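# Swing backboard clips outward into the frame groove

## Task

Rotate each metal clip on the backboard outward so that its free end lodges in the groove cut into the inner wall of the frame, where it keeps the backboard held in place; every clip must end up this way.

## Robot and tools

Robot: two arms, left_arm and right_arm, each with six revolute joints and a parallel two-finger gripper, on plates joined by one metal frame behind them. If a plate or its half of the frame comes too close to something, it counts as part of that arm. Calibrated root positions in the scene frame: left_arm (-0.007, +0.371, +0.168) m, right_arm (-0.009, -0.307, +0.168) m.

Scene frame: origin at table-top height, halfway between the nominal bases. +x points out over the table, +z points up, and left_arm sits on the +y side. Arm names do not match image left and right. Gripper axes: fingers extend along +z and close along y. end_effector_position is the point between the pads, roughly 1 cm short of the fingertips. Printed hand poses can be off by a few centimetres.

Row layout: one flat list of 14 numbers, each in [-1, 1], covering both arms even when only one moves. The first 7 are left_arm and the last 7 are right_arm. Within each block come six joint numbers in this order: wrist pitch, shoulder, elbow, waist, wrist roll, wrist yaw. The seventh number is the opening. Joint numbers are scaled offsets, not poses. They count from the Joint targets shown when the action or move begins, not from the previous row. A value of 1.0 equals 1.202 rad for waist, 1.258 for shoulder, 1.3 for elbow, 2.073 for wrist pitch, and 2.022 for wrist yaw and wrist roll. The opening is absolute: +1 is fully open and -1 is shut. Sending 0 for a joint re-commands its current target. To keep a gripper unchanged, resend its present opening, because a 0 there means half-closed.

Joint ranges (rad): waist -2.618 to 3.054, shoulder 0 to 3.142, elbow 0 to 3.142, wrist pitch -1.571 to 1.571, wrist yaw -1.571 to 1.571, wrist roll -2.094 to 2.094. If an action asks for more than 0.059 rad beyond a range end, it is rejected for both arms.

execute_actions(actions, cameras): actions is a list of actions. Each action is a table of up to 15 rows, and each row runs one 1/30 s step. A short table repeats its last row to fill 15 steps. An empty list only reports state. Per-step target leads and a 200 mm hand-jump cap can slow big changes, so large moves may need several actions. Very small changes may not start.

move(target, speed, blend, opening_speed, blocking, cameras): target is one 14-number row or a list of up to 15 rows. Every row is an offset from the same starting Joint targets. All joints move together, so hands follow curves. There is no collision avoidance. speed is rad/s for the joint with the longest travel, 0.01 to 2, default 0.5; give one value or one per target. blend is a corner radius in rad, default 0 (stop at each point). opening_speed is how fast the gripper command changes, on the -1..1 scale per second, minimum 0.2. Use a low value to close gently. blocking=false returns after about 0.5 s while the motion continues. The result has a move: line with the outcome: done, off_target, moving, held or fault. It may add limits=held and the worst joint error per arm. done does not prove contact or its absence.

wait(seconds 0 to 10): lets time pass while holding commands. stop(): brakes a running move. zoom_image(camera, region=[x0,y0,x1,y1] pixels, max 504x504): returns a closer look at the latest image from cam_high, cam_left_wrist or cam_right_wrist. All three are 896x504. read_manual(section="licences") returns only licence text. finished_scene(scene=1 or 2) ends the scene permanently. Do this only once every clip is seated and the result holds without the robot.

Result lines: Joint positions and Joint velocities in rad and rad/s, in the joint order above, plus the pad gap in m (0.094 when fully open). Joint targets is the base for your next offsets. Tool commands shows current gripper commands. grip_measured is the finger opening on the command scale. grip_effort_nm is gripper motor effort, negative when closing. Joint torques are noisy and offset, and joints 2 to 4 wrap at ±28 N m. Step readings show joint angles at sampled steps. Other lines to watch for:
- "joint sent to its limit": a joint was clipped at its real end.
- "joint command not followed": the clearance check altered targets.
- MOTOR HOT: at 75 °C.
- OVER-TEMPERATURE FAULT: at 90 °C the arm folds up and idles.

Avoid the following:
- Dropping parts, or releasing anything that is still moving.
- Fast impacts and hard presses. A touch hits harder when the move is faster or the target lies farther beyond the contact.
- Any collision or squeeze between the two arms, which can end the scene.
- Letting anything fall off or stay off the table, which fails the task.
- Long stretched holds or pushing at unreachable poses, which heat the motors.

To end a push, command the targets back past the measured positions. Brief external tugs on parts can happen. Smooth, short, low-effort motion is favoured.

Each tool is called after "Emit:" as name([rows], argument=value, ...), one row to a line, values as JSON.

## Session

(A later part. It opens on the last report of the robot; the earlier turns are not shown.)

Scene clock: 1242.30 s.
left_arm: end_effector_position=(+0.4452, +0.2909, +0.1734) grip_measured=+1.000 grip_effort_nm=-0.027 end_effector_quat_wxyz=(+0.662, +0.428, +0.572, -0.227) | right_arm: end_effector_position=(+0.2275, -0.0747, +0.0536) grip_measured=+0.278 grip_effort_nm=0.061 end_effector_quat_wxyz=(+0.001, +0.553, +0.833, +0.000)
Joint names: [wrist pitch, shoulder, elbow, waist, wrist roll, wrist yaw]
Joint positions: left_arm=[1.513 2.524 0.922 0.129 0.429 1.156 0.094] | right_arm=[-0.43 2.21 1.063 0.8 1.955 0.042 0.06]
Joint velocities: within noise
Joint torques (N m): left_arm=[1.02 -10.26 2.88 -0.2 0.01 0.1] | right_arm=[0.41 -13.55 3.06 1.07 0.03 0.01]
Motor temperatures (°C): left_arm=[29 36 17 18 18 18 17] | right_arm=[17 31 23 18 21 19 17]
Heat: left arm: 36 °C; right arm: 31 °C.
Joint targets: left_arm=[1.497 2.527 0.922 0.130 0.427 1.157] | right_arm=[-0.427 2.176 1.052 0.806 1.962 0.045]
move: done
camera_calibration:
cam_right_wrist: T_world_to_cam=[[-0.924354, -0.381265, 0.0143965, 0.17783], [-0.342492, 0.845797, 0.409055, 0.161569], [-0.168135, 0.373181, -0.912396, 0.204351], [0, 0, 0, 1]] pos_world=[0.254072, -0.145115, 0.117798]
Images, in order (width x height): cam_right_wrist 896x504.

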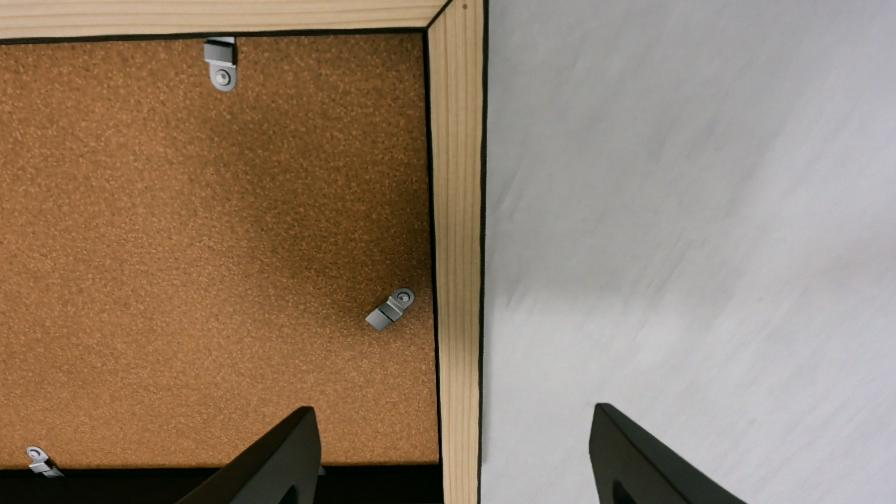

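Emit:
move(target=[0,0,0,0,0,0,1,-0.0232,0.0859,0.0977,-0.0441,-1,0,-0.66], speed=1.0, cameras=[])

Emit:
move(target=[0,0,0,0,0,0,1,0,0,0,0,-0.172,0,-0.66], speed=0.5, cameras=["cam_right_wrist"])

Scene clock: 1278.03 s.
left_arm: end_effector_position=(+0.4452, +0.2909, +0.1734) grip_measured=+1.000 grip_effort_nm=-0.027 end_effector_quat_wxyz=(+0.662, +0.428, +0.572, -0.227) | right_arm: end_effector_position=(+0.2497, -0.0718, +0.0489) grip_measured=-0.658 grip_effort_nm=-0.154 end_effector_quat_wxyz=(-0.001, -0.388, +0.922, -0.002)
Joint names: [wrist pitch, shoulder, elbow, waist, wrist roll, wrist yaw]
Joint positions: left_arm=[1.513 2.524 0.922 0.129 0.429 1.156 0.094] | right_arm=[-0.467 2.27 1.156 0.761 -0.052 0.042 0.016]
Joint velocities: within noise
Joint torques (N m): left_arm=[1.04 -10.26 2.8 -0.12 0.02 0.11] | right_arm=[0.29 -9.54 5.6 -0.18 -0.11 0.01]
Motor temperatures (°C): left_arm=[29 36 17 18 18 18 17] | right_arm=[17 33 23 18 21 19 17]
Heat: left arm: 36 °C; right arm: 33 °C.
Joint targets: left_arm=[1.497 2.527 0.922 0.130 0.427 1.157] | right_arm=[-0.475 2.284 1.179 0.753 -0.060 0.045]
move: done
No camera images: "cameras" was empty.

Scene clock: 1279.50 s.
left_arm: end_effector_position=(+0.4452, +0.2909, +0.1734) grip_measured=+1.000 grip_effort_nm=-0.027 end_effector_quat_wxyz=(+0.662, +0.428, +0.572, -0.227) | right_arm: end_effector_position=(+0.2498, -0.0718, +0.0490) grip_measured=-0.658 grip_effort_nm=-0.154 end_effector_quat_wxyz=(-0.002, -0.541, +0.841, -0.002)
Joint names: [wrist pitch, shoulder, elbow, waist, wrist roll, wrist yaw]
Joint positions: left_arm=[1.513 2.524 0.922 0.129 0.429 1.156 0.094] | right_arm=[-0.467 2.27 1.156 0.761 -0.4 0.042 0.016]
Joint velocities: within noise
Joint torques (N m): left_arm=[1.07 -10.33 2.85 -0.2 0 0.11] | right_arm=[0.28 -9.57 5.61 -0.18 -0.11 0.02]
Motor temperatures (°C): left_arm=[29 36 17 18 18 18 17] | right_arm=[17 33 23 18 21 19 17]
Heat: left arm: 36 °C; right arm: 33 °C.
Joint targets: left_arm=[1.497 2.527 0.922 0.130 0.427 1.157] | right_arm=[-0.475 2.284 1.180 0.753 -0.408 0.045]
move: done
camera_calibration:
cam_right_wrist: T_world_to_cam=[[0.906597, -0.42166, 0.0168863, -0.260777], [-0.389996, -0.82189, 0.415211, 0.0605199], [-0.161199, -0.383014, -0.909569, 0.146636], [0, 0, 0, 1]] pos_world=[0.28366, -0.00405476, 0.112651]
Images, in order (width x height): cam_right_wrist 896x504.

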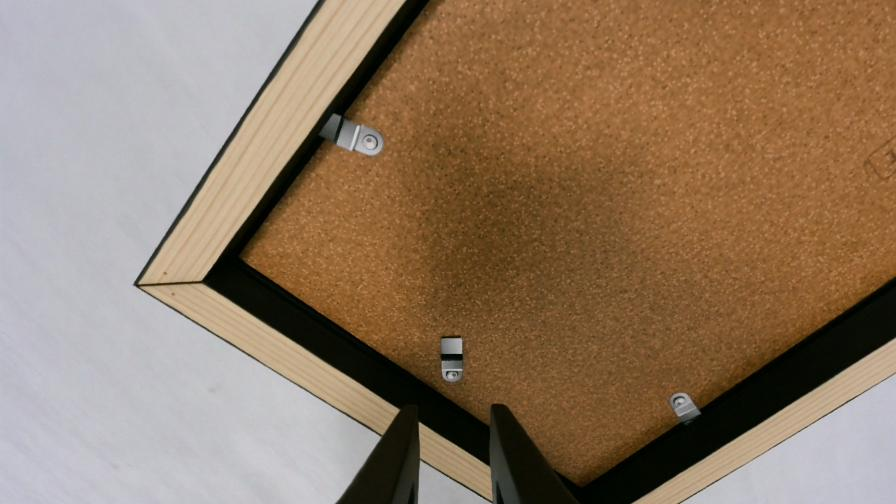

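Emit:
move(target=[0,0,0,0,0,0,1,0.0478,0.0657,0.0025,-0.0035,0,0,-0.66], speed=0.2, cameras=["cam_right_wrist"])

Scene clock: 1291.97 s.
left_arm: end_effector_position=(+0.4452, +0.2909, +0.1734) grip_measured=+1.000 grip_effort_nm=-0.027 end_effector_quat_wxyz=(+0.662, +0.428, +0.572, -0.227) | right_arm: end_effector_position=(+0.2504, -0.0721, +0.0217) grip_measured=-0.658 grip_effort_nm=-0.154 end_effector_quat_wxyz=(-0.002, -0.540, +0.842, -0.002)
Joint names: [wrist pitch, shoulder, elbow, waist, wrist roll, wrist yaw]
Joint positions: left_arm=[1.513 2.524 0.922 0.129 0.429 1.156 0.094] | right_arm=[-0.388 2.353 1.16 0.756 -0.401 0.042 0.016]
Joint velocities: within noise
Joint torques (N m): left_arm=[1.03 -10.24 2.78 -0.03 -0.02 0.1] | right_arm=[0.47 -9.87 5.29 -0.06 -0.09 0.01]
Motor temperatures (°C): left_arm=[29 36 17 18 18 18 17] | right_arm=[17 32 24 18 21 19 17]
Heat: left arm: 36 °C; right arm: 32 °C.
Joint targets: left_arm=[1.497 2.527 0.922 0.130 0.427 1.157] | right_arm=[-0.376 2.367 1.183 0.749 -0.408 0.045]
move: done
camera_calibration:
cam_right_wrist: T_world_to_cam=[[0.905008, -0.425074, 0.0164893, -0.260843], [-0.392796, -0.82015, 0.41601, 0.0726091], [-0.163311, -0.38297, -0.90921, 0.122323], [0, 0, 0, 1]] pos_world=[0.284562, -0.00448119, 0.085312]
Images, in order (width x height): cam_right_wrist 896x504.

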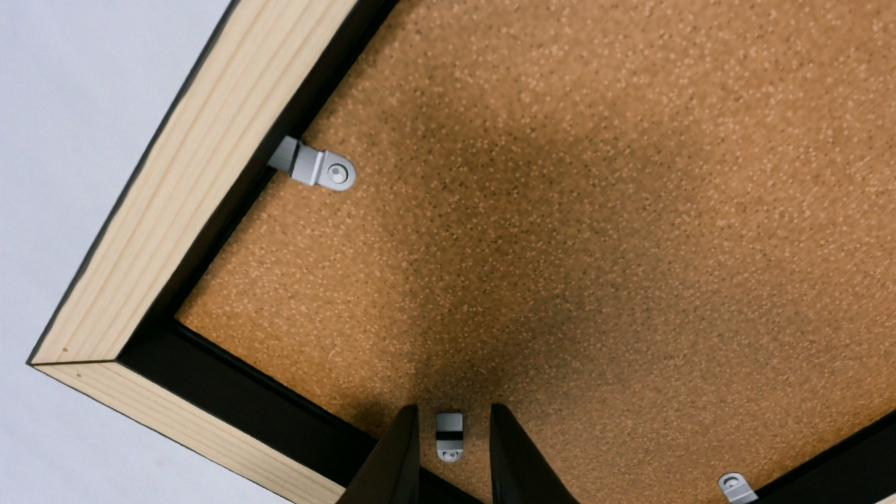

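Emit:
move(target=[0,0,0,0,0,0,1,0.0025,0.006,0.0035,0.0166,0,0,-0.66], speed=0.1, cameras=["cam_right_wrist"])

Scene clock: 1301.77 s.
left_arm: end_effector_position=(+0.4452, +0.2909, +0.1734) grip_measured=+1.000 grip_effort_nm=-0.017 end_effector_quat_wxyz=(+0.662, +0.428, +0.572, -0.227) | right_arm: end_effector_position=(+0.2508, -0.0693, +0.0205) grip_measured=-0.658 grip_effort_nm=-0.159 end_effector_quat_wxyz=(+0.000, -0.542, +0.841, -0.001)
Joint names: [wrist pitch, shoulder, elbow, waist, wrist roll, wrist yaw]
Joint positions: left_arm=[1.513 2.524 0.922 0.129 0.429 1.156 0.094] | right_arm=[-0.382 2.359 1.165 0.761 -0.401 0.042 0.016]
Joint velocities: within noise
Joint torques (N m): left_arm=[1.04 -10.25 2.88 -0.1 -0.03 0.11] | right_arm=[0.49 -9.8 5.2 1.36 -0.1 0]
Motor temperatures (°C): left_arm=[29 36 17 18 18 18 17] | right_arm=[17 32 23 18 21 19 17]
Heat: left arm: 36 °C; right arm: 32 °C.
Joint targets: left_arm=[1.497 2.527 0.922 0.130 0.427 1.157] | right_arm=[-0.370 2.374 1.187 0.769 -0.408 0.045]
move: done
camera_calibration:
cam_right_wrist: T_world_to_cam=[[0.906955, -0.420823, 0.0184854, -0.260263], [-0.390466, -0.823445, 0.411673, 0.0748837], [-0.15802, -0.380586, -0.911144, 0.12129], [0, 0, 0, 1]] pos_world=[0.284453, -0.00170065, 0.0844963]
Images, in order (width x height): cam_right_wrist 896x504.

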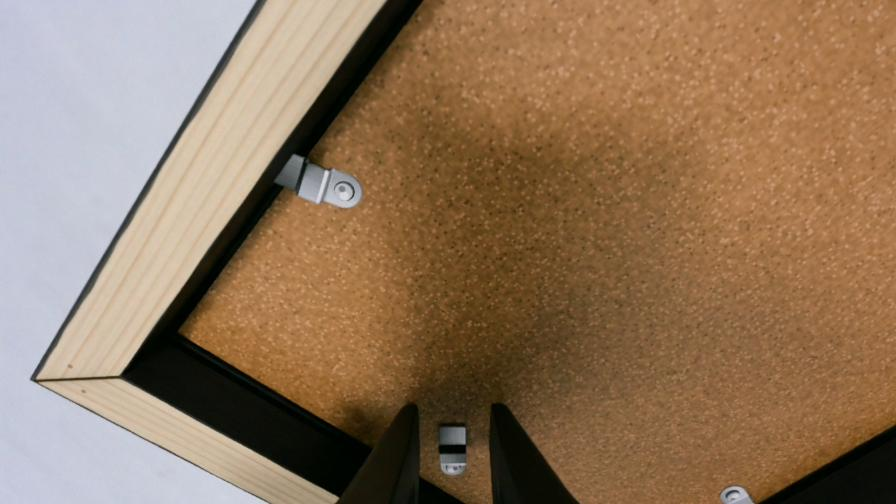

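Emit:
move([
  [0,0,0,0,0,0,1,0.0015,0.0026,0,0,0,0,-0.66],
  [0,0,0,0,0,0,1,0.0015,0.0026,0,0,0,0,-0.865],
], speed=0.12, cameras=["cam_right_wrist"])

Scene clock: 1308.47 s.
left_arm: end_effector_position=(+0.4452, +0.2909, +0.1734) grip_measured=+1.000 grip_effort_nm=-0.022 end_effector_quat_wxyz=(+0.662, +0.428, +0.572, -0.227) | right_arm: end_effector_position=(+0.2516, -0.0685, +0.0207) grip_measured=-0.863 grip_effort_nm=-0.154 end_effector_quat_wxyz=(+0.002, -0.542, +0.841, -0.001)
Joint names: [wrist pitch, shoulder, elbow, waist, wrist roll, wrist yaw]
Joint positions: left_arm=[1.513 2.524 0.922 0.129 0.429 1.156 0.094] | right_arm=[-0.379 2.359 1.166 0.761 -0.401 0.042 0.006]
Joint velocities: within noise
Joint torques (N m): left_arm=[1.06 -10.19 2.81 -0.13 0.02 0.11] | right_arm=[0.51 -9.51 5.18 1.33 -0.11 0.02]
Motor temperatures (°C): left_arm=[29 36 17 18 18 18 17] | right_arm=[17 32 23 18 21 19 17]
Heat: left arm: 36 °C; right arm: 32 °C.
Joint targets: left_arm=[1.497 2.527 0.922 0.130 0.427 1.157] | right_arm=[-0.367 2.377 1.187 0.769 -0.408 0.045]
move: done
camera_calibration:
cam_right_wrist: T_world_to_cam=[[0.906998, -0.420663, 0.0199441, -0.260722], [-0.391426, -0.824593, 0.40845, 0.0759978], [-0.155374, -0.37827, -0.912563, 0.121328], [0, 0, 0, 1]] pos_world=[0.285073, -0.00111393, 0.0848782]
Images, in order (width x height): cam_right_wrist 896x504.

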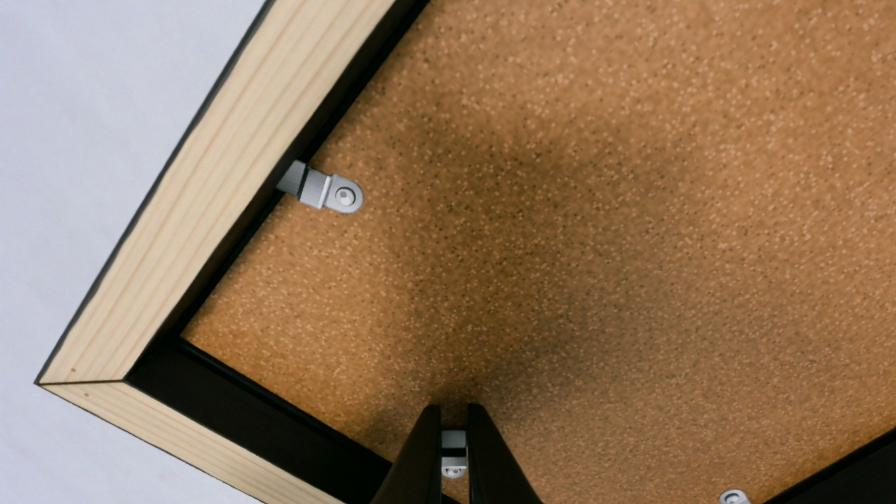

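Emit:
move([
  [0,0,0,0,0,0,1,0,-0.033,-0.0205,0,0,0,-0.865],
  [0,0,0,0,0,0,1,0.0055,-0.044,-0.0385,0.013,-0.2226,0,-0.865],
], speed=[0.2,0.3], cameras=["cam_right_wrist"])

Scene clock: 1318.70 s.
left_arm: end_effector_position=(+0.4452, +0.2909, +0.1734) grip_measured=+1.000 grip_effort_nm=-0.032 end_effector_quat_wxyz=(+0.662, +0.428, +0.572, -0.227) | right_arm: end_effector_position=(+0.2484, -0.0664, +0.0204) grip_measured=-0.863 grip_effort_nm=-0.154 end_effector_quat_wxyz=(-0.007, +0.719, -0.695, +0.004)
Joint names: [wrist pitch, shoulder, elbow, waist, wrist roll, wrist yaw]
Joint positions: left_arm=[1.513 2.524 0.922 0.129 0.429 1.156 0.094] | right_arm=[-0.359 2.354 1.15 0.774 -0.85 0.047 0.006]
Joint velocities: within noise
Joint torques (N m): left_arm=[1.06 -10.29 2.73 -0.14 0.03 0.1] | right_arm=[0.43 -14.12 2.73 1.61 -0.11 -0.04]
Motor temperatures (°C): left_arm=[29 36 17 18 18 18 17] | right_arm=[17 32 23 18 21 19 17]
Heat: left arm: 36 °C; right arm: 32 °C.
Joint targets: left_arm=[1.497 2.527 0.922 0.130 0.427 1.157] | right_arm=[-0.356 2.322 1.137 0.785 -0.858 0.045]
move: done
camera_calibration:
cam_right_wrist: T_world_to_cam=[[0.999154, 0.0268454, 0.0311477, -0.250293], [0.0118318, -0.91314, 0.407473, -0.0294183], [0.039381, -0.40676, -0.912686, 0.0710965], [0, 0, 0, 1]] pos_world=[0.24763, 0.00877537, 0.0846719]
Images, in order (width x height): cam_right_wrist 896x504.

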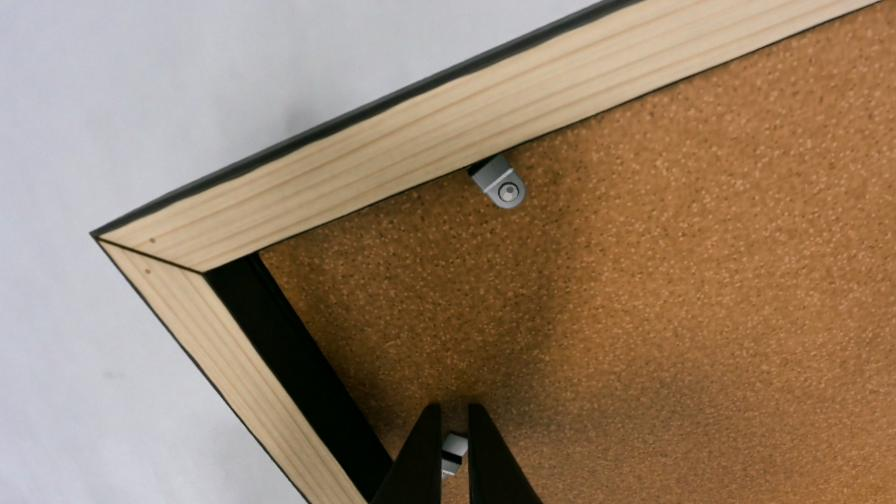

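Emit:
move([
  [0,0,0,0,0,0,1,0,0,0,0,0,0,-0.6],
  [0,0,0,0,0,0,1,-0.044,-0.06,0,0,0,0,-0.6],
  [0,0,0,0,0,0,1,-0.044,-0.06,0,-0.013,0.229,0,-0.6],
], speed=[0.3,0.3,0.6], cameras=["cam_right_wrist"])

Scene clock: 1331.13 s.
left_arm: end_effector_position=(+0.4452, +0.2909, +0.1734) grip_measured=+1.000 grip_effort_nm=-0.027 end_effector_quat_wxyz=(+0.662, +0.428, +0.572, -0.227) | right_arm: end_effector_position=(+0.2477, -0.0676, +0.0462) grip_measured=-0.602 grip_effort_nm=0.061 end_effector_quat_wxyz=(+0.006, -0.548, +0.836, -0.003)
Joint names: [wrist pitch, shoulder, elbow, waist, wrist roll, wrist yaw]
Joint positions: left_arm=[1.513 2.524 0.922 0.129 0.429 1.156 0.094] | right_arm=[-0.439 2.273 1.145 0.775 -0.403 0.047 0.019]
Joint velocities: within noise
Joint torques (N m): left_arm=[1.05 -10.26 2.81 -0.18 0 0.06] | right_arm=[0.31 -13.41 3.34 -0.1 0.06 -0.04]
Motor temperatures (°C): left_arm=[29 36 17 18 18 18 17] | right_arm=[17 33 23 18 21 19 17]
Heat: left arm: 36 °C; right arm: 33 °C.
Joint targets: left_arm=[1.497 2.527 0.922 0.130 0.427 1.157] | right_arm=[-0.447 2.247 1.137 0.769 -0.395 0.045]
move: done
camera_calibration:
cam_right_wrist: T_world_to_cam=[[0.913497, -0.405979, 0.0265282, -0.258138], [-0.381115, -0.831083, 0.405034, 0.0619635], [-0.142388, -0.380108, -0.913917, 0.141064], [0, 0, 0, 1]] pos_world=[0.279509, 0.000317741, 0.110671]
Images, in order (width x height): cam_right_wrist 896x504.

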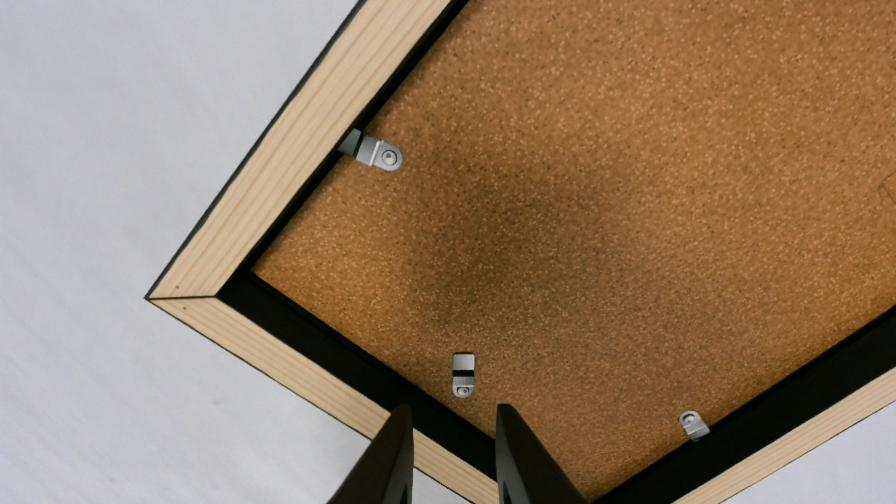

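Emit:
zoom_image(camera="cam_right_wrist", region=[424, 335, 504, 415])

Scaled by 6.300.

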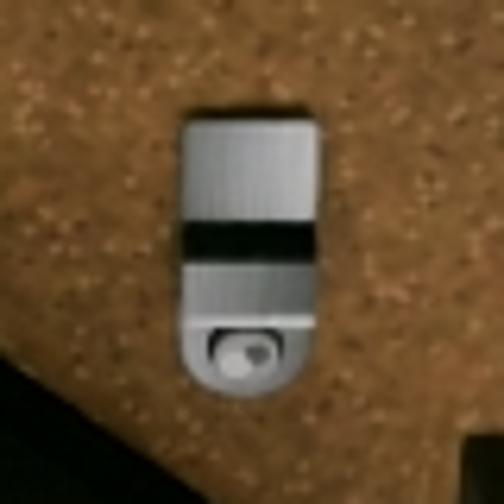

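Emit:
move(target=[0,0,0,0,0,0,1,0.0352,0.0986,0.0354,-0.0166,0,0,-0.63], speed=0.2, cameras=["cam_right_wrist"])

Scene clock: 1360.03 s.
left_arm: end_effector_position=(+0.4452, +0.2909, +0.1734) grip_measured=+1.000 grip_effort_nm=-0.032 end_effector_quat_wxyz=(+0.662, +0.428, +0.572, -0.227) | right_arm: end_effector_position=(+0.2504, -0.0730, +0.0202) grip_measured=-0.628 grip_effort_nm=-0.149 end_effector_quat_wxyz=(-0.003, -0.540, +0.842, -0.004)
Joint names: [wrist pitch, shoulder, elbow, waist, wrist roll, wrist yaw]
Joint positions: left_arm=[1.513 2.524 0.922 0.129 0.429 1.156 0.094] | right_arm=[-0.386 2.358 1.161 0.756 -0.402 0.047 0.017]
Joint velocities: within noise
Joint torques (N m): left_arm=[1.05 -10.26 2.84 -0.16 -0.01 0.11] | right_arm=[0.49 -9.92 5.27 -0.12 0.05 -0.04]
Motor temperatures (°C): left_arm=[29 36 17 18 18 18 17] | right_arm=[17 31 23 18 21 19 17]
Heat: left arm: 36 °C; right arm: 31 °C.
Joint targets: left_arm=[1.497 2.527 0.922 0.130 0.427 1.157] | right_arm=[-0.374 2.371 1.183 0.749 -0.395 0.045]
move: done
camera_calibration:
cam_right_wrist: T_world_to_cam=[[0.90553, -0.423824, 0.0196967, -0.261271], [-0.392218, -0.818491, 0.419807, 0.0724315], [-0.161803, -0.387874, -0.907399, 0.119836], [0, 0, 0, 1]] pos_world=[0.284388, -0.00496703, 0.0834784]
Images, in order (width x height): cam_right_wrist 896x504.

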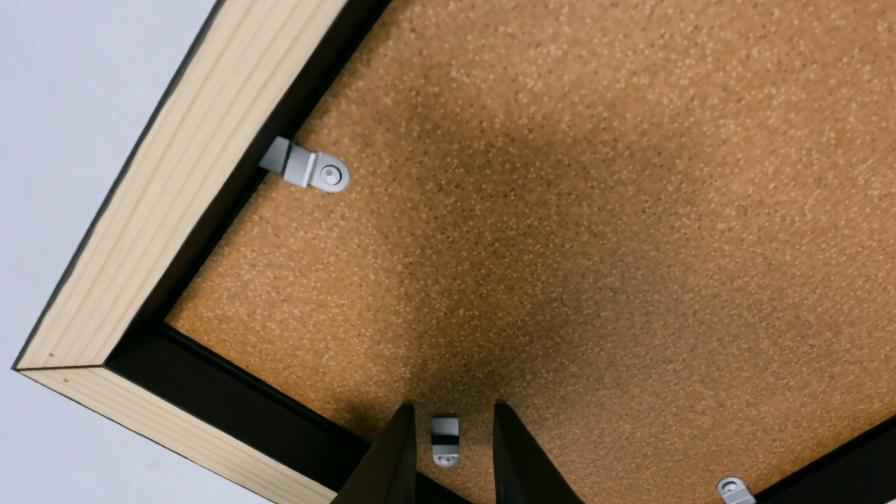

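Emit:
move(target=[0,0,0,0,0,0,1,0.0058,0.005,0,0.0183,0,0,-0.63], speed=0.1, cameras=["cam_right_wrist"])

Scene clock: 1366.27 s.
left_arm: end_effector_position=(+0.4452, +0.2909, +0.1734) grip_measured=+1.000 grip_effort_nm=-0.032 end_effector_quat_wxyz=(+0.662, +0.428, +0.572, -0.227) | right_arm: end_effector_position=(+0.2509, -0.0697, +0.0201) grip_measured=-0.628 grip_effort_nm=-0.154 end_effector_quat_wxyz=(+0.002, -0.542, +0.840, -0.003)
Joint names: [wrist pitch, shoulder, elbow, waist, wrist roll, wrist yaw]
Joint positions: left_arm=[1.513 2.524 0.922 0.129 0.429 1.156 0.094] | right_arm=[-0.375 2.358 1.161 0.762 -0.402 0.047 0.017]
Joint velocities: within noise
Joint torques (N m): left_arm=[1.07 -10.32 2.88 -0.12 0 0.14] | right_arm=[0.51 -9.42 5.23 1.42 0.04 -0.03]
Motor temperatures (°C): left_arm=[29 36 17 18 18 18 17] | right_arm=[17 31 23 18 21 19 17]
Heat: left arm: 36 °C; right arm: 31 °C.
Joint targets: left_arm=[1.497 2.527 0.922 0.130 0.427 1.157] | right_arm=[-0.362 2.377 1.183 0.771 -0.395 0.044]
move: done
camera_calibration:
cam_right_wrist: T_world_to_cam=[[0.9076, -0.419164, 0.0237577, -0.260678], [-0.391087, -0.823514, 0.410946, 0.0748624], [-0.152689, -0.382265, -0.91135, 0.119314], [0, 0, 0, 1]] pos_world=[0.284087, -0.00200705, 0.084166]
Images, in order (width x height): cam_right_wrist 896x504.

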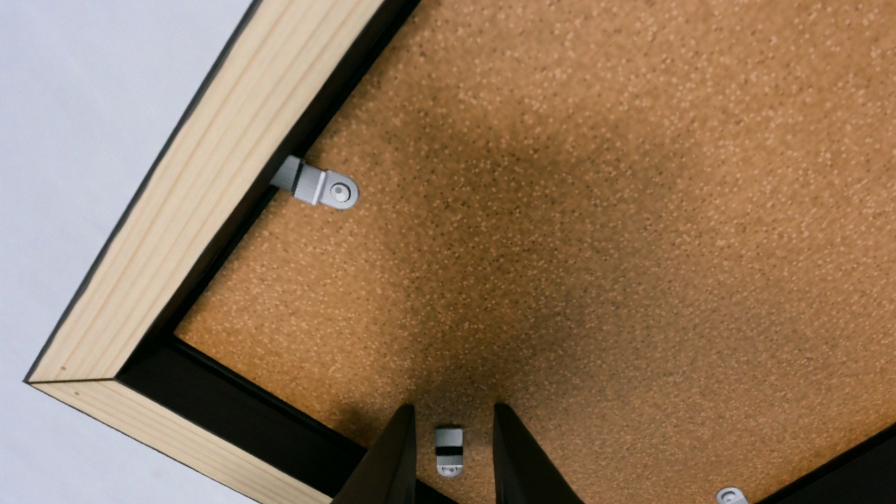

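Emit:
move([
  [0,0,0,0,0,0,1,-0.0478,-0.0986,0,0,0,0,-0.63],
  [0,0,0,0,0,0,1,-0.0367,-0.1065,-0.0408,-0.06,1.0,0,-0.95],
], speed=[0.3,1.0], cameras=[])

Emit:
move(target=[0,0,0,0,0,0,1,0,0,0,0,0.12,0,-0.95], speed=0.6, cameras=["cam_right_wrist"])

Scene clock: 1413.53 s.
left_arm: end_effector_position=(+0.4452, +0.2909, +0.1734) grip_measured=+1.000 grip_effort_nm=-0.027 end_effector_quat_wxyz=(+0.662, +0.428, +0.572, -0.227) | right_arm: end_effector_position=(+0.2597, -0.0890, +0.0427) grip_measured=-0.948 grip_effort_nm=-0.154 end_effector_quat_wxyz=(+0.002, +0.449, +0.894, -0.005)
Joint names: [wrist pitch, shoulder, elbow, waist, wrist roll, wrist yaw]
Joint positions: left_arm=[1.513 2.524 0.922 0.129 0.429 1.156 0.094] | right_arm=[-0.443 2.279 1.14 0.706 1.62 0.047 0.002]
Joint velocities: within noise
Joint torques (N m): left_arm=[1.02 -10.28 2.69 -0.08 0.02 0.1] | right_arm=[0.4 -14.28 3.1 -0.12 0.04 -0.04]
Motor temperatures (°C): left_arm=[29 36 17 18 18 18 17] | right_arm=[17 31 23 18 21 19 17]
Heat: left arm: 36 °C; right arm: 31 °C.
Joint targets: left_arm=[1.497 2.527 0.922 0.130 0.427 1.157] | right_arm=[-0.438 2.243 1.130 0.699 1.627 0.044]
move: off_target (right_arm); target 2's new numbers were sent with right_arm's shoulder 0.036 rad from that target; right_arm: the shoulder is farthest, 0.036 rad from its target
No camera images: "cameras" was empty.

Scene clock: 1414.73 s.
left_arm: end_effector_position=(+0.4452, +0.2909, +0.1734) grip_measured=+1.000 grip_effort_nm=-0.032 end_effector_quat_wxyz=(+0.662, +0.428, +0.572, -0.227) | right_arm: end_effector_position=(+0.2600, -0.0888, +0.0427) grip_measured=-0.948 grip_effort_nm=-0.154 end_effector_quat_wxyz=(+0.002, +0.553, +0.833, -0.004)
Joint names: [wrist pitch, shoulder, elbow, waist, wrist roll, wrist yaw]
Joint positions: left_arm=[1.513 2.524 0.922 0.129 0.429 1.156 0.094] | right_arm=[-0.442 2.279 1.14 0.706 1.862 0.047 0.002]
Joint velocities: within noise
Joint torques (N m): left_arm=[1.05 -10.37 2.78 -0.14 0.01 0.11] | right_arm=[0.4 -14.27 3.07 -0.12 0.04 -0.04]
Motor temperatures (°C): left_arm=[29 36 17 18 18 18 17] | right_arm=[17 31 23 18 21 19 17]
Heat: left arm: 36 °C; right arm: 31 °C.
Joint targets: left_arm=[1.497 2.527 0.922 0.130 0.427 1.157] | right_arm=[-0.438 2.243 1.130 0.699 1.870 0.044]
move: off_target (right_arm); right_arm: the shoulder is farthest, 0.036 rad from its target
camera_calibration:
cam_right_wrist: T_world_to_cam=[[-0.924662, -0.380268, 0.0198986, 0.202516], [-0.340564, 0.849234, 0.403506, 0.189212], [-0.170339, 0.36633, -0.914761, 0.205143], [0, 0, 0, 1]] pos_world=[0.286641, -0.158825, 0.107279]
Images, in order (width x height): cam_right_wrist 896x504.

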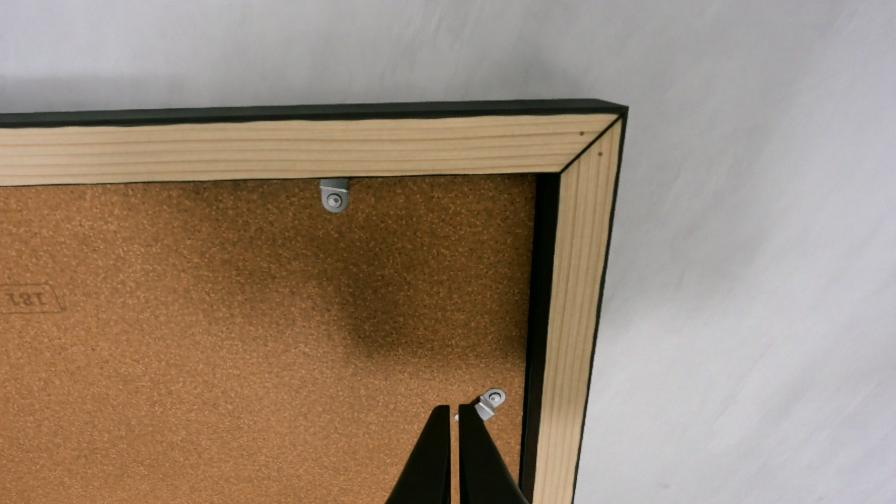

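Emit:
move(target=[0,0,0,0,0,0,1,0.0335,0.094,0,0,0,0,-0.95], speed=0.15, cameras=["cam_right_wrist"])

Scene clock: 1424.60 s.
left_arm: end_effector_position=(+0.4452, +0.2909, +0.1734) grip_measured=+1.000 grip_effort_nm=-0.022 end_effector_quat_wxyz=(+0.662, +0.428, +0.572, -0.227) | right_arm: end_effector_position=(+0.2586, -0.0888, +0.0200) grip_measured=-0.948 grip_effort_nm=-0.144 end_effector_quat_wxyz=(+0.002, +0.554, +0.833, -0.005)
Joint names: [wrist pitch, shoulder, elbow, waist, wrist roll, wrist yaw]
Joint positions: left_arm=[1.513 2.524 0.922 0.129 0.429 1.156 0.094] | right_arm=[-0.375 2.348 1.14 0.706 1.863 0.047 0.002]
Joint velocities: within noise
Joint torques (N m): left_arm=[1.04 -10.19 2.88 -0.05 0.01 0.08] | right_arm=[0.43 -9.77 2.8 -0.14 0.02 -0.03]
Motor temperatures (°C): left_arm=[29 36 17 18 18 18 17] | right_arm=[17 31 23 18 21 19 17]
Heat: left arm: 36 °C; right arm: 31 °C.
Joint targets: left_arm=[1.497 2.527 0.922 0.130 0.427 1.157] | right_arm=[-0.369 2.361 1.130 0.699 1.870 0.044]
move: done
camera_calibration:
cam_right_wrist: T_world_to_cam=[[-0.925026, -0.379263, 0.0220733, 0.201838], [-0.338962, 0.850179, 0.402864, 0.197547], [-0.171558, 0.365178, -0.914994, 0.184373], [0, 0, 0, 1]] pos_world=[0.285297, -0.15873, 0.08466]
Images, in order (width x height): cam_right_wrist 896x504.

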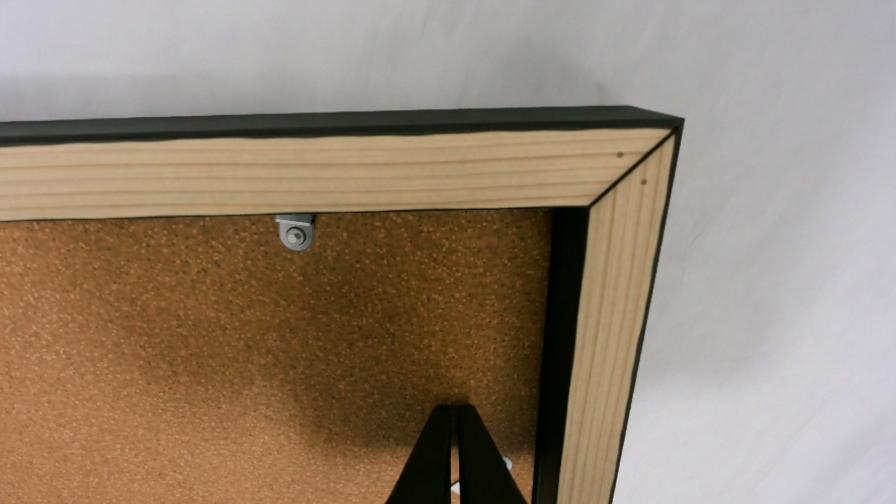

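Emit:
move([
  [0,0,0,0,0,0,1,0.0015,0.0025,0,0,0,0,-0.95],
  [0,0,0,0,0,0,1,0.0015,0.0025,0,0.0365,0,0,-0.95],
], speed=[0.1,0.05], cameras=["cam_right_wrist"])

Scene clock: 1442.13 s.
left_arm: end_effector_position=(+0.4452, +0.2909, +0.1734) grip_measured=+1.000 grip_effort_nm=-0.022 end_effector_quat_wxyz=(+0.662, +0.428, +0.572, -0.227) | right_arm: end_effector_position=(+0.2543, -0.0810, +0.0203) grip_measured=-0.948 grip_effort_nm=-0.154 end_effector_quat_wxyz=(+0.003, +0.543, +0.840, -0.001)
Joint names: [wrist pitch, shoulder, elbow, waist, wrist roll, wrist yaw]
Joint positions: left_arm=[1.513 2.524 0.922 0.129 0.429 1.156 0.094] | right_arm=[-0.369 2.348 1.14 0.731 1.863 0.047 0.002]
Joint velocities: within noise
Joint torques (N m): left_arm=[1.03 -10.32 2.78 -0.13 0.03 0.1] | right_arm=[0.41 -9.46 2.85 1.66 0.03 -0.04]
Motor temperatures (°C): left_arm=[29 36 17 18 18 18 17] | right_arm=[17 31 23 18 21 19 17]
Heat: left arm: 36 °C; right arm: 31 °C.
Joint targets: left_arm=[1.497 2.527 0.922 0.130 0.427 1.157] | right_arm=[-0.366 2.364 1.130 0.743 1.870 0.044]
move: done
camera_calibration:
cam_right_wrist: T_world_to_cam=[[-0.915556, -0.401916, 0.0148965, 0.196764], [-0.362014, 0.839665, 0.404856, 0.194306], [-0.175226, 0.365276, -0.914259, 0.182029], [0, 0, 0, 1]] pos_world=[0.282386, -0.150561, 0.0848245]
Images, in order (width x height): cam_right_wrist 896x504.

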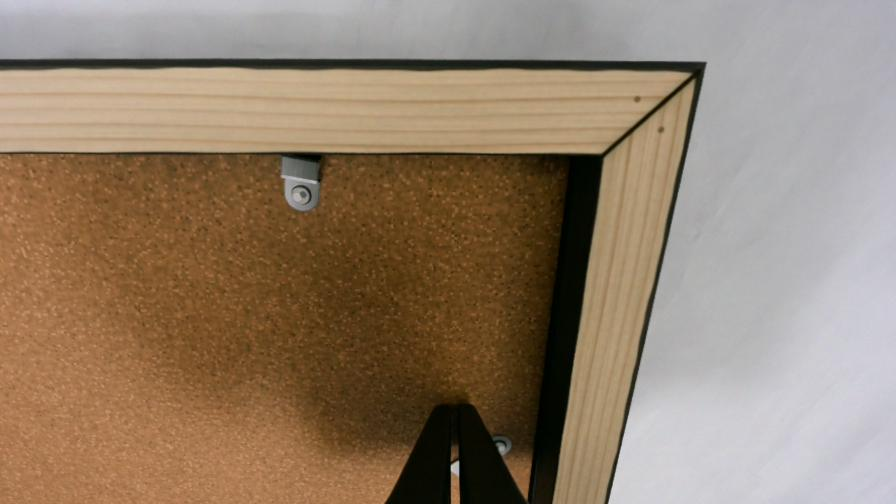

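Emit:
zoom_image(camera="cam_right_wrist", region=[390, 384, 550, 504])

Scaled by 3.150.

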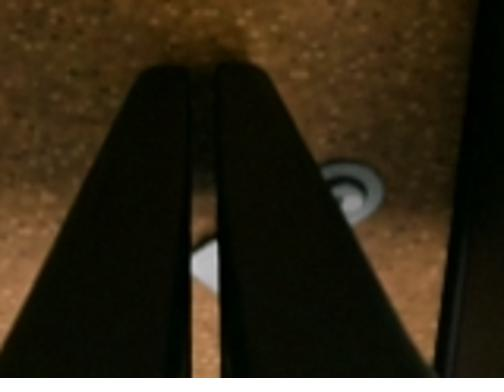

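Emit:
move([
  [0,0,0,0,0,0,1,-0.0574,-0.12,0,0,0,0,-0.95],
  [0,0,0,0,0,0,1,-0.0748,-0.0461,0.0923,0.0907,-0.7171,0,1],
], speed=[0.3,0.8], cameras=["cam_right_wrist"])

Scene clock: 1492.23 s.
left_arm: end_effector_position=(+0.4452, +0.2909, +0.1734) grip_measured=+1.000 grip_effort_nm=-0.022 end_effector_quat_wxyz=(+0.662, +0.428, +0.572, -0.227) | right_arm: end_effector_position=(+0.2396, -0.0412, +0.0543) grip_measured=+0.998 grip_effort_nm=0.066 end_effector_quat_wxyz=(+0.003, -0.199, +0.980, -0.003)
Joint names: [wrist pitch, shoulder, elbow, waist, wrist roll, wrist yaw]
Joint positions: left_arm=[1.513 2.524 0.922 0.129 0.429 1.156 0.094] | right_arm=[-0.512 2.292 1.226 0.844 0.427 0.046 0.094]
Joint velocities: within noise
Joint torques (N m): left_arm=[1.02 -10.35 2.92 -0.13 0 0.1] | right_arm=[0.29 -9.89 5.86 1.24 -0.1 -0.03]
Motor temperatures (°C): left_arm=[29 37 17 18 18 18 17] | right_arm=[17 31 23 18 21 19 17]
Heat: left arm: 37 °C; right arm: 31 °C.
Joint targets: left_arm=[1.497 2.527 0.922 0.130 0.427 1.157] | right_arm=[-0.521 2.306 1.250 0.852 0.420 0.045]
move: done
camera_calibration:
cam_right_wrist: T_world_to_cam=[[0.381975, -0.923911, 0.0219808, -0.134022], [-0.847461, -0.340682, 0.407118, 0.209305], [-0.368653, -0.174137, -0.913111, 0.220056], [0, 0, 0, 1]] pos_world=[0.309695, -0.0141983, 0.11867]
Images, in order (width x height): cam_right_wrist 896x504.

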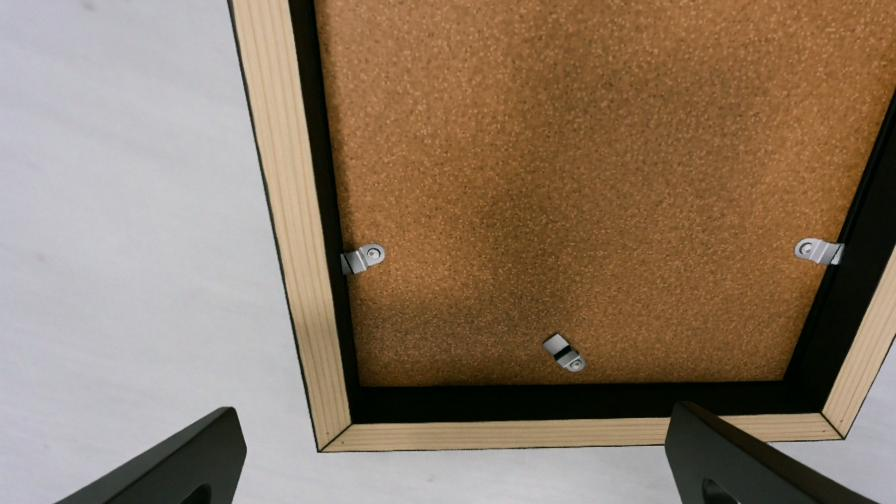

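Emit:
move(target=[0,0,0,0,0,0,1,0.0545,0.0807,0.0045,0,0,0,1], speed=0.15, cameras=["cam_right_wrist"])

Scene clock: 1515.00 s.
left_arm: end_effector_position=(+0.4452, +0.2909, +0.1734) grip_measured=+1.000 grip_effort_nm=-0.022 end_effector_quat_wxyz=(+0.662, +0.428, +0.572, -0.227) | right_arm: end_effector_position=(+0.2393, -0.0393, +0.0202) grip_measured=+0.998 grip_effort_nm=0.066 end_effector_quat_wxyz=(+0.002, -0.199, +0.980, -0.003)
Joint names: [wrist pitch, shoulder, elbow, waist, wrist roll, wrist yaw]
Joint positions: left_arm=[1.513 2.524 0.922 0.129 0.429 1.156 0.094] | right_arm=[-0.419 2.394 1.234 0.844 0.427 0.046 0.094]
Joint velocities: within noise
Joint torques (N m): left_arm=[1.06 -10.29 2.76 -0.12 -0.01 0.12] | right_arm=[0.48 -10.3 5.3 1.26 -0.11 -0.03]
Motor temperatures (°C): left_arm=[29 37 17 18 18 18 17] | right_arm=[17 31 23 18 21 19 17]
Heat: left arm: 37 °C; right arm: 31 °C.
Joint targets: left_arm=[1.497 2.527 0.922 0.130 0.427 1.157] | right_arm=[-0.408 2.408 1.256 0.852 0.420 0.045]
move: done
camera_calibration:
cam_right_wrist: T_world_to_cam=[[0.382737, -0.923584, 0.0224611, -0.131606], [-0.846875, -0.341025, 0.408049, 0.223449], [-0.369208, -0.175198, -0.912684, 0.189217], [0, 0, 0, 1]] pos_world=[0.309464, -0.0121973, 0.0844735]
Images, in order (width x height): cam_right_wrist 896x504.

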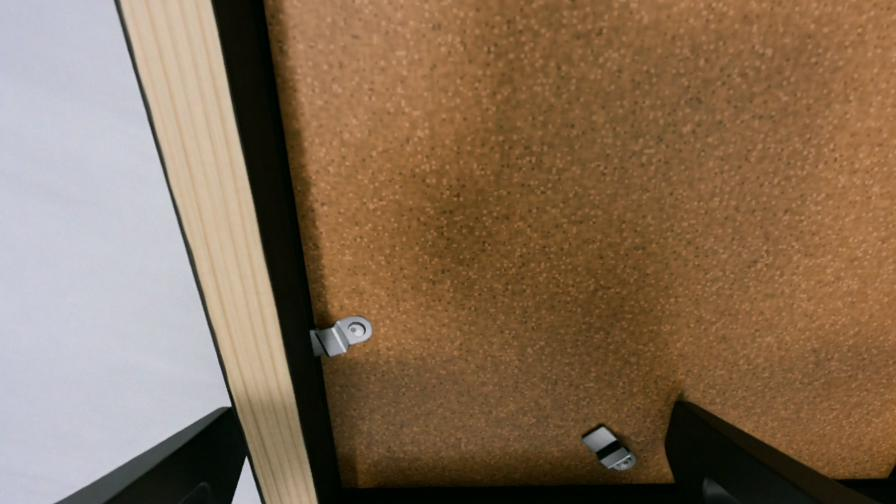

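Emit:
move(target=[0,0,0,0,0,0,1,0,0,0,0,0,0,0.6], opening_speed=0.3, cameras=["cam_right_wrist"])

Scene clock: 1523.77 s.
left_arm: end_effector_position=(+0.4452, +0.2909, +0.1734) grip_measured=+1.000 grip_effort_nm=-0.032 end_effector_quat_wxyz=(+0.662, +0.428, +0.572, -0.227) | right_arm: end_effector_position=(+0.2397, -0.0385, +0.0202) grip_measured=+0.603 grip_effort_nm=-0.188 end_effector_quat_wxyz=(+0.003, -0.202, +0.979, -0.001)
Joint names: [wrist pitch, shoulder, elbow, waist, wrist roll, wrist yaw]
Joint positions: left_arm=[1.513 2.524 0.922 0.129 0.429 1.156 0.094] | right_arm=[-0.416 2.394 1.234 0.844 0.422 0.045 0.075]
Joint velocities: within noise
Joint torques (N m): left_arm=[1.05 -10.37 2.81 -0.23 -0.01 0.11] | right_arm=[0.46 -10.32 5.34 1.2 -0.04 -0.01]
Motor temperatures (°C): left_arm=[29 37 17 18 18 18 17] | right_arm=[17 32 23 18 21 19 17]
Heat: left arm: 37 °C; right arm: 32 °C.
Joint targets: left_arm=[1.497 2.527 0.922 0.130 0.427 1.157] | right_arm=[-0.408 2.408 1.256 0.852 0.420 0.045]
move: done
camera_calibration:
cam_right_wrist: T_world_to_cam=[[0.387168, -0.9218, 0.0196612, -0.131937], [-0.845696, -0.346547, 0.405836, 0.223595], [-0.367286, -0.173754, -0.913735, 0.189114], [0, 0, 0, 1]] pos_world=[0.309634, -0.0112739, 0.0846516]
Images, in order (width x height): cam_right_wrist 896x504.

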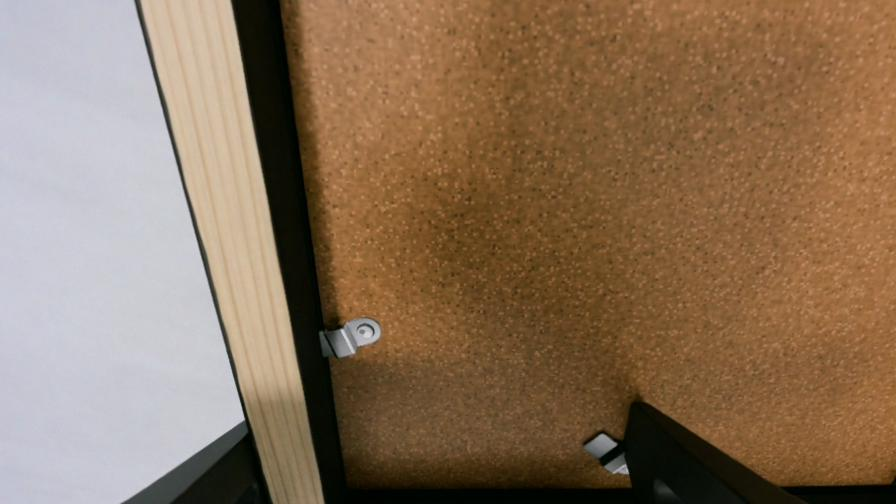

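Emit:
zoom_image(camera="cam_right_wrist", region=[540, 390, 700, 504])

Emit:
zoom_image(camera="cam_right_wrist", region=[180, 380, 360, 504])

Scaled by 3.150.

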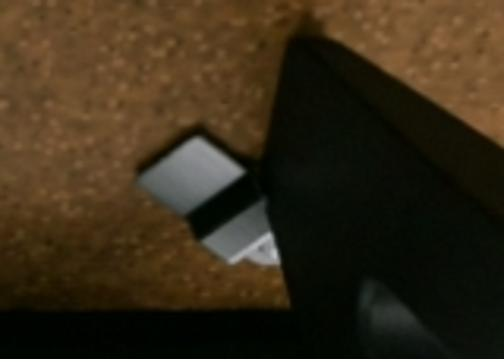

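Scaled by 2.800.

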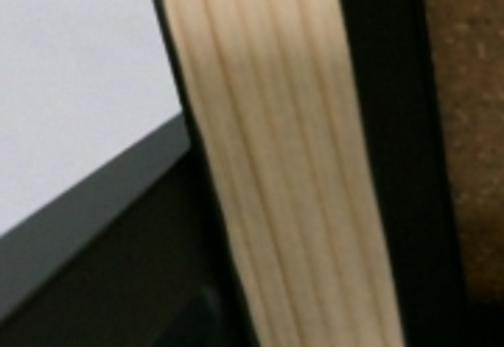

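Emit:
move(target=[0,0,0,0,0,0,1,0,0,0,0,0,0,0.52], opening_speed=0.3, cameras=["cam_right_wrist"])

Emit:
zoom_image(camera="cam_right_wrist", region=[540, 390, 700, 504])

Scene clock: 1537.83 s.
left_arm: end_effector_position=(+0.4452, +0.2909, +0.1734) grip_measured=+1.000 grip_effort_nm=-0.027 end_effector_quat_wxyz=(+0.662, +0.428, +0.572, -0.227) | right_arm: end_effector_position=(+0.2400, -0.0381, +0.0202) grip_measured=+0.523 grip_effort_nm=-0.198 end_effector_quat_wxyz=(+0.004, -0.202, +0.979, -0.001)
Joint names: [wrist pitch, shoulder, elbow, waist, wrist roll, wrist yaw]
Joint positions: left_arm=[1.513 2.524 0.922 0.129 0.429 1.156 0.094] | right_arm=[-0.414 2.394 1.234 0.844 0.42 0.044 0.072]
Joint velocities: within noise
Joint torques (N m): left_arm=[1.03 -10.44 2.78 -0.2 0.01 0.1] | right_arm=[0.44 -10.3 5.35 1.25 -0.04 -0.01]
Motor temperatures (°C): left_arm=[29 37 17 18 18 18 17] | right_arm=[17 32 23 18 21 19 17]
Heat: left arm: 37 °C; right arm: 32 °C.
Joint targets: left_arm=[1.497 2.527 0.922 0.130 0.427 1.157] | right_arm=[-0.408 2.408 1.256 0.852 0.420 0.045]
move: done
camera_calibration:
cam_right_wrist: T_world_to_cam=[[0.388136, -0.921416, 0.0185283, -0.131872], [-0.845733, -0.348123, 0.404409, 0.223937], [-0.366179, -0.172636, -0.914391, 0.189074], [0, 0, 0, 1]] pos_world=[0.30981, -0.0109106, 0.0847686]
Images, in order (width x height): cam_right_wrist 896x504.

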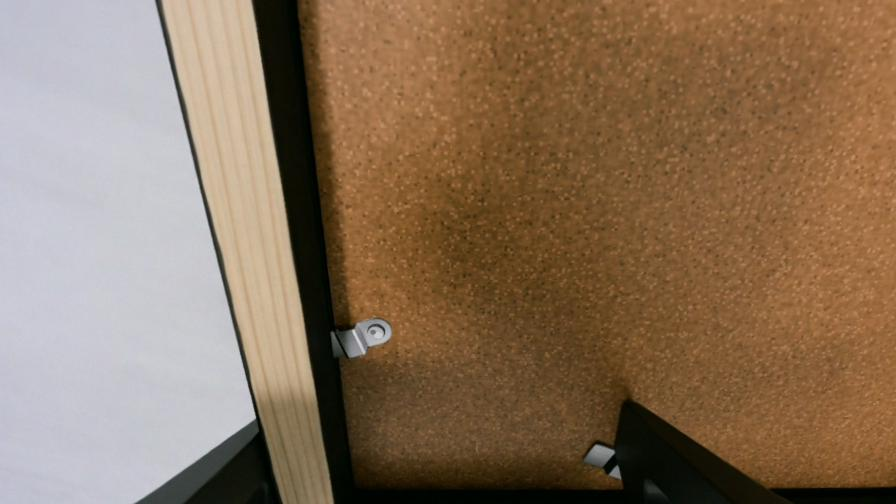

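Scaled by 3.150.

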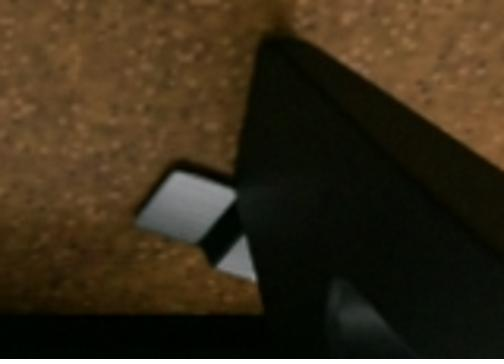

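Emit:
move(target=[0,0,0,0,0,0,1,0,0,0,0,0,0,0.45], opening_speed=0.3, cameras=["cam_right_wrist"])

Emit:
zoom_image(camera="cam_right_wrist", region=[540, 390, 700, 504])

Scene clock: 1546.03 s.
left_arm: end_effector_position=(+0.4452, +0.2909, +0.1734) grip_measured=+1.000 grip_effort_nm=-0.027 end_effector_quat_wxyz=(+0.662, +0.428, +0.572, -0.227) | right_arm: end_effector_position=(+0.2397, -0.0377, +0.0202) grip_measured=+0.452 grip_effort_nm=-0.164 end_effector_quat_wxyz=(+0.004, -0.203, +0.979, +0.000)
Joint names: [wrist pitch, shoulder, elbow, waist, wrist roll, wrist yaw]
Joint positions: left_arm=[1.513 2.524 0.922 0.129 0.429 1.156 0.094] | right_arm=[-0.414 2.394 1.234 0.845 0.42 0.043 0.068]
Joint velocities: within noise
Joint torques (N m): left_arm=[1.06 -10.3 2.88 -0.08 0.01 0.08] | right_arm=[0.44 -10.3 5.29 1.16 -0.03 0]
Motor temperatures (°C): left_arm=[29 37 17 18 18 18 17] | right_arm=[17 32 23 18 21 19 17]
Heat: left arm: 37 °C; right arm: 32 °C.
Joint targets: left_arm=[1.497 2.527 0.922 0.130 0.427 1.157] | right_arm=[-0.408 2.408 1.256 0.852 0.420 0.045]
move: done
camera_calibration:
cam_right_wrist: T_world_to_cam=[[0.388841, -0.921142, 0.0173229, -0.131526], [-0.845243, -0.349195, 0.404509, 0.223669], [-0.366561, -0.171932, -0.91437, 0.189165], [0, 0, 0, 1]] pos_world=[0.309538, -0.0105271, 0.084769]
Images, in order (width x height): cam_right_wrist 896x504.

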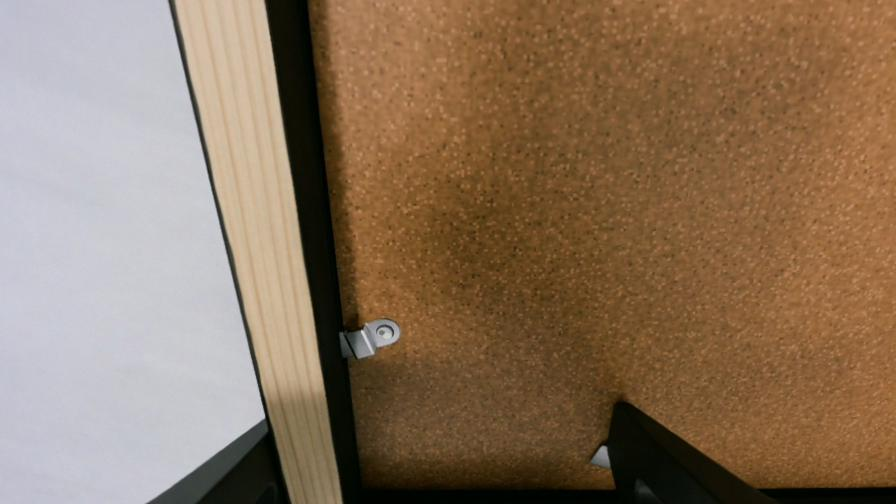

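Scaled by 3.150.

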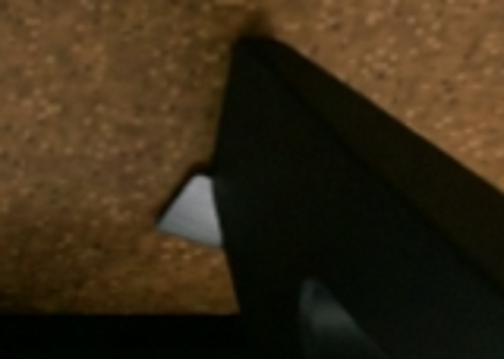

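Emit:
move([
  [0,0,0,0,0,0,1,0,0,0,0,0,0,0.8],
  [0,0,0,0,0,0,1,-0.0574,-0.12,0,0,0,0,0.8],
], speed=[0.3,0.3], opening_speed=1.0, cameras=["cam_right_wrist"])

Scene clock: 1554.13 s.
left_arm: end_effector_position=(+0.4452, +0.2909, +0.1734) grip_measured=+1.000 grip_effort_nm=-0.027 end_effector_quat_wxyz=(+0.662, +0.428, +0.572, -0.227) | right_arm: end_effector_position=(+0.2429, -0.0365, +0.0595) grip_measured=+0.798 grip_effort_nm=0.066 end_effector_quat_wxyz=(+0.008, -0.202, +0.979, +0.003)
Joint names: [wrist pitch, shoulder, elbow, waist, wrist roll, wrist yaw]
Joint positions: left_arm=[1.513 2.524 0.922 0.129 0.429 1.156 0.094] | right_arm=[-0.518 2.283 1.237 0.845 0.42 0.043 0.084]
Joint velocities: within noise
Joint torques (N m): left_arm=[1.05 -10.32 2.81 -0.02 -0.03 0.12] | right_arm=[0.3 -13.75 5.53 1.14 -0.05 0]
Motor temperatures (°C): left_arm=[29 37 17 18 18 18 17] | right_arm=[17 33 23 18 21 19 17]
Heat: left arm: 37 °C; right arm: 33 °C.
Joint targets: left_arm=[1.497 2.527 0.922 0.130 0.427 1.157] | right_arm=[-0.527 2.257 1.256 0.852 0.420 0.045]
move: done
camera_calibration:
cam_right_wrist: T_world_to_cam=[[0.388349, -0.921422, 0.0128797, -0.131951], [-0.848275, -0.35199, 0.395642, 0.212062], [-0.36002, -0.164573, -0.918314, 0.225414], [0, 0, 0, 1]] pos_world=[0.312283, -0.00984225, 0.1248]
Images, in order (width x height): cam_right_wrist 896x504.

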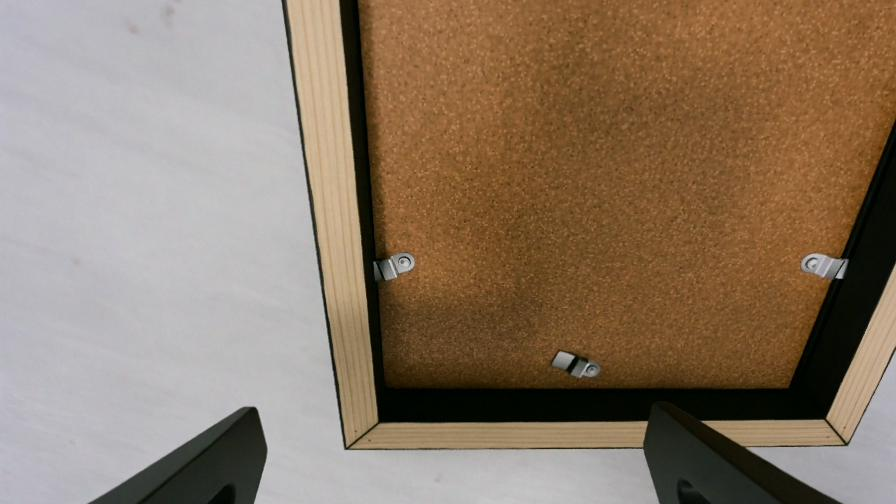

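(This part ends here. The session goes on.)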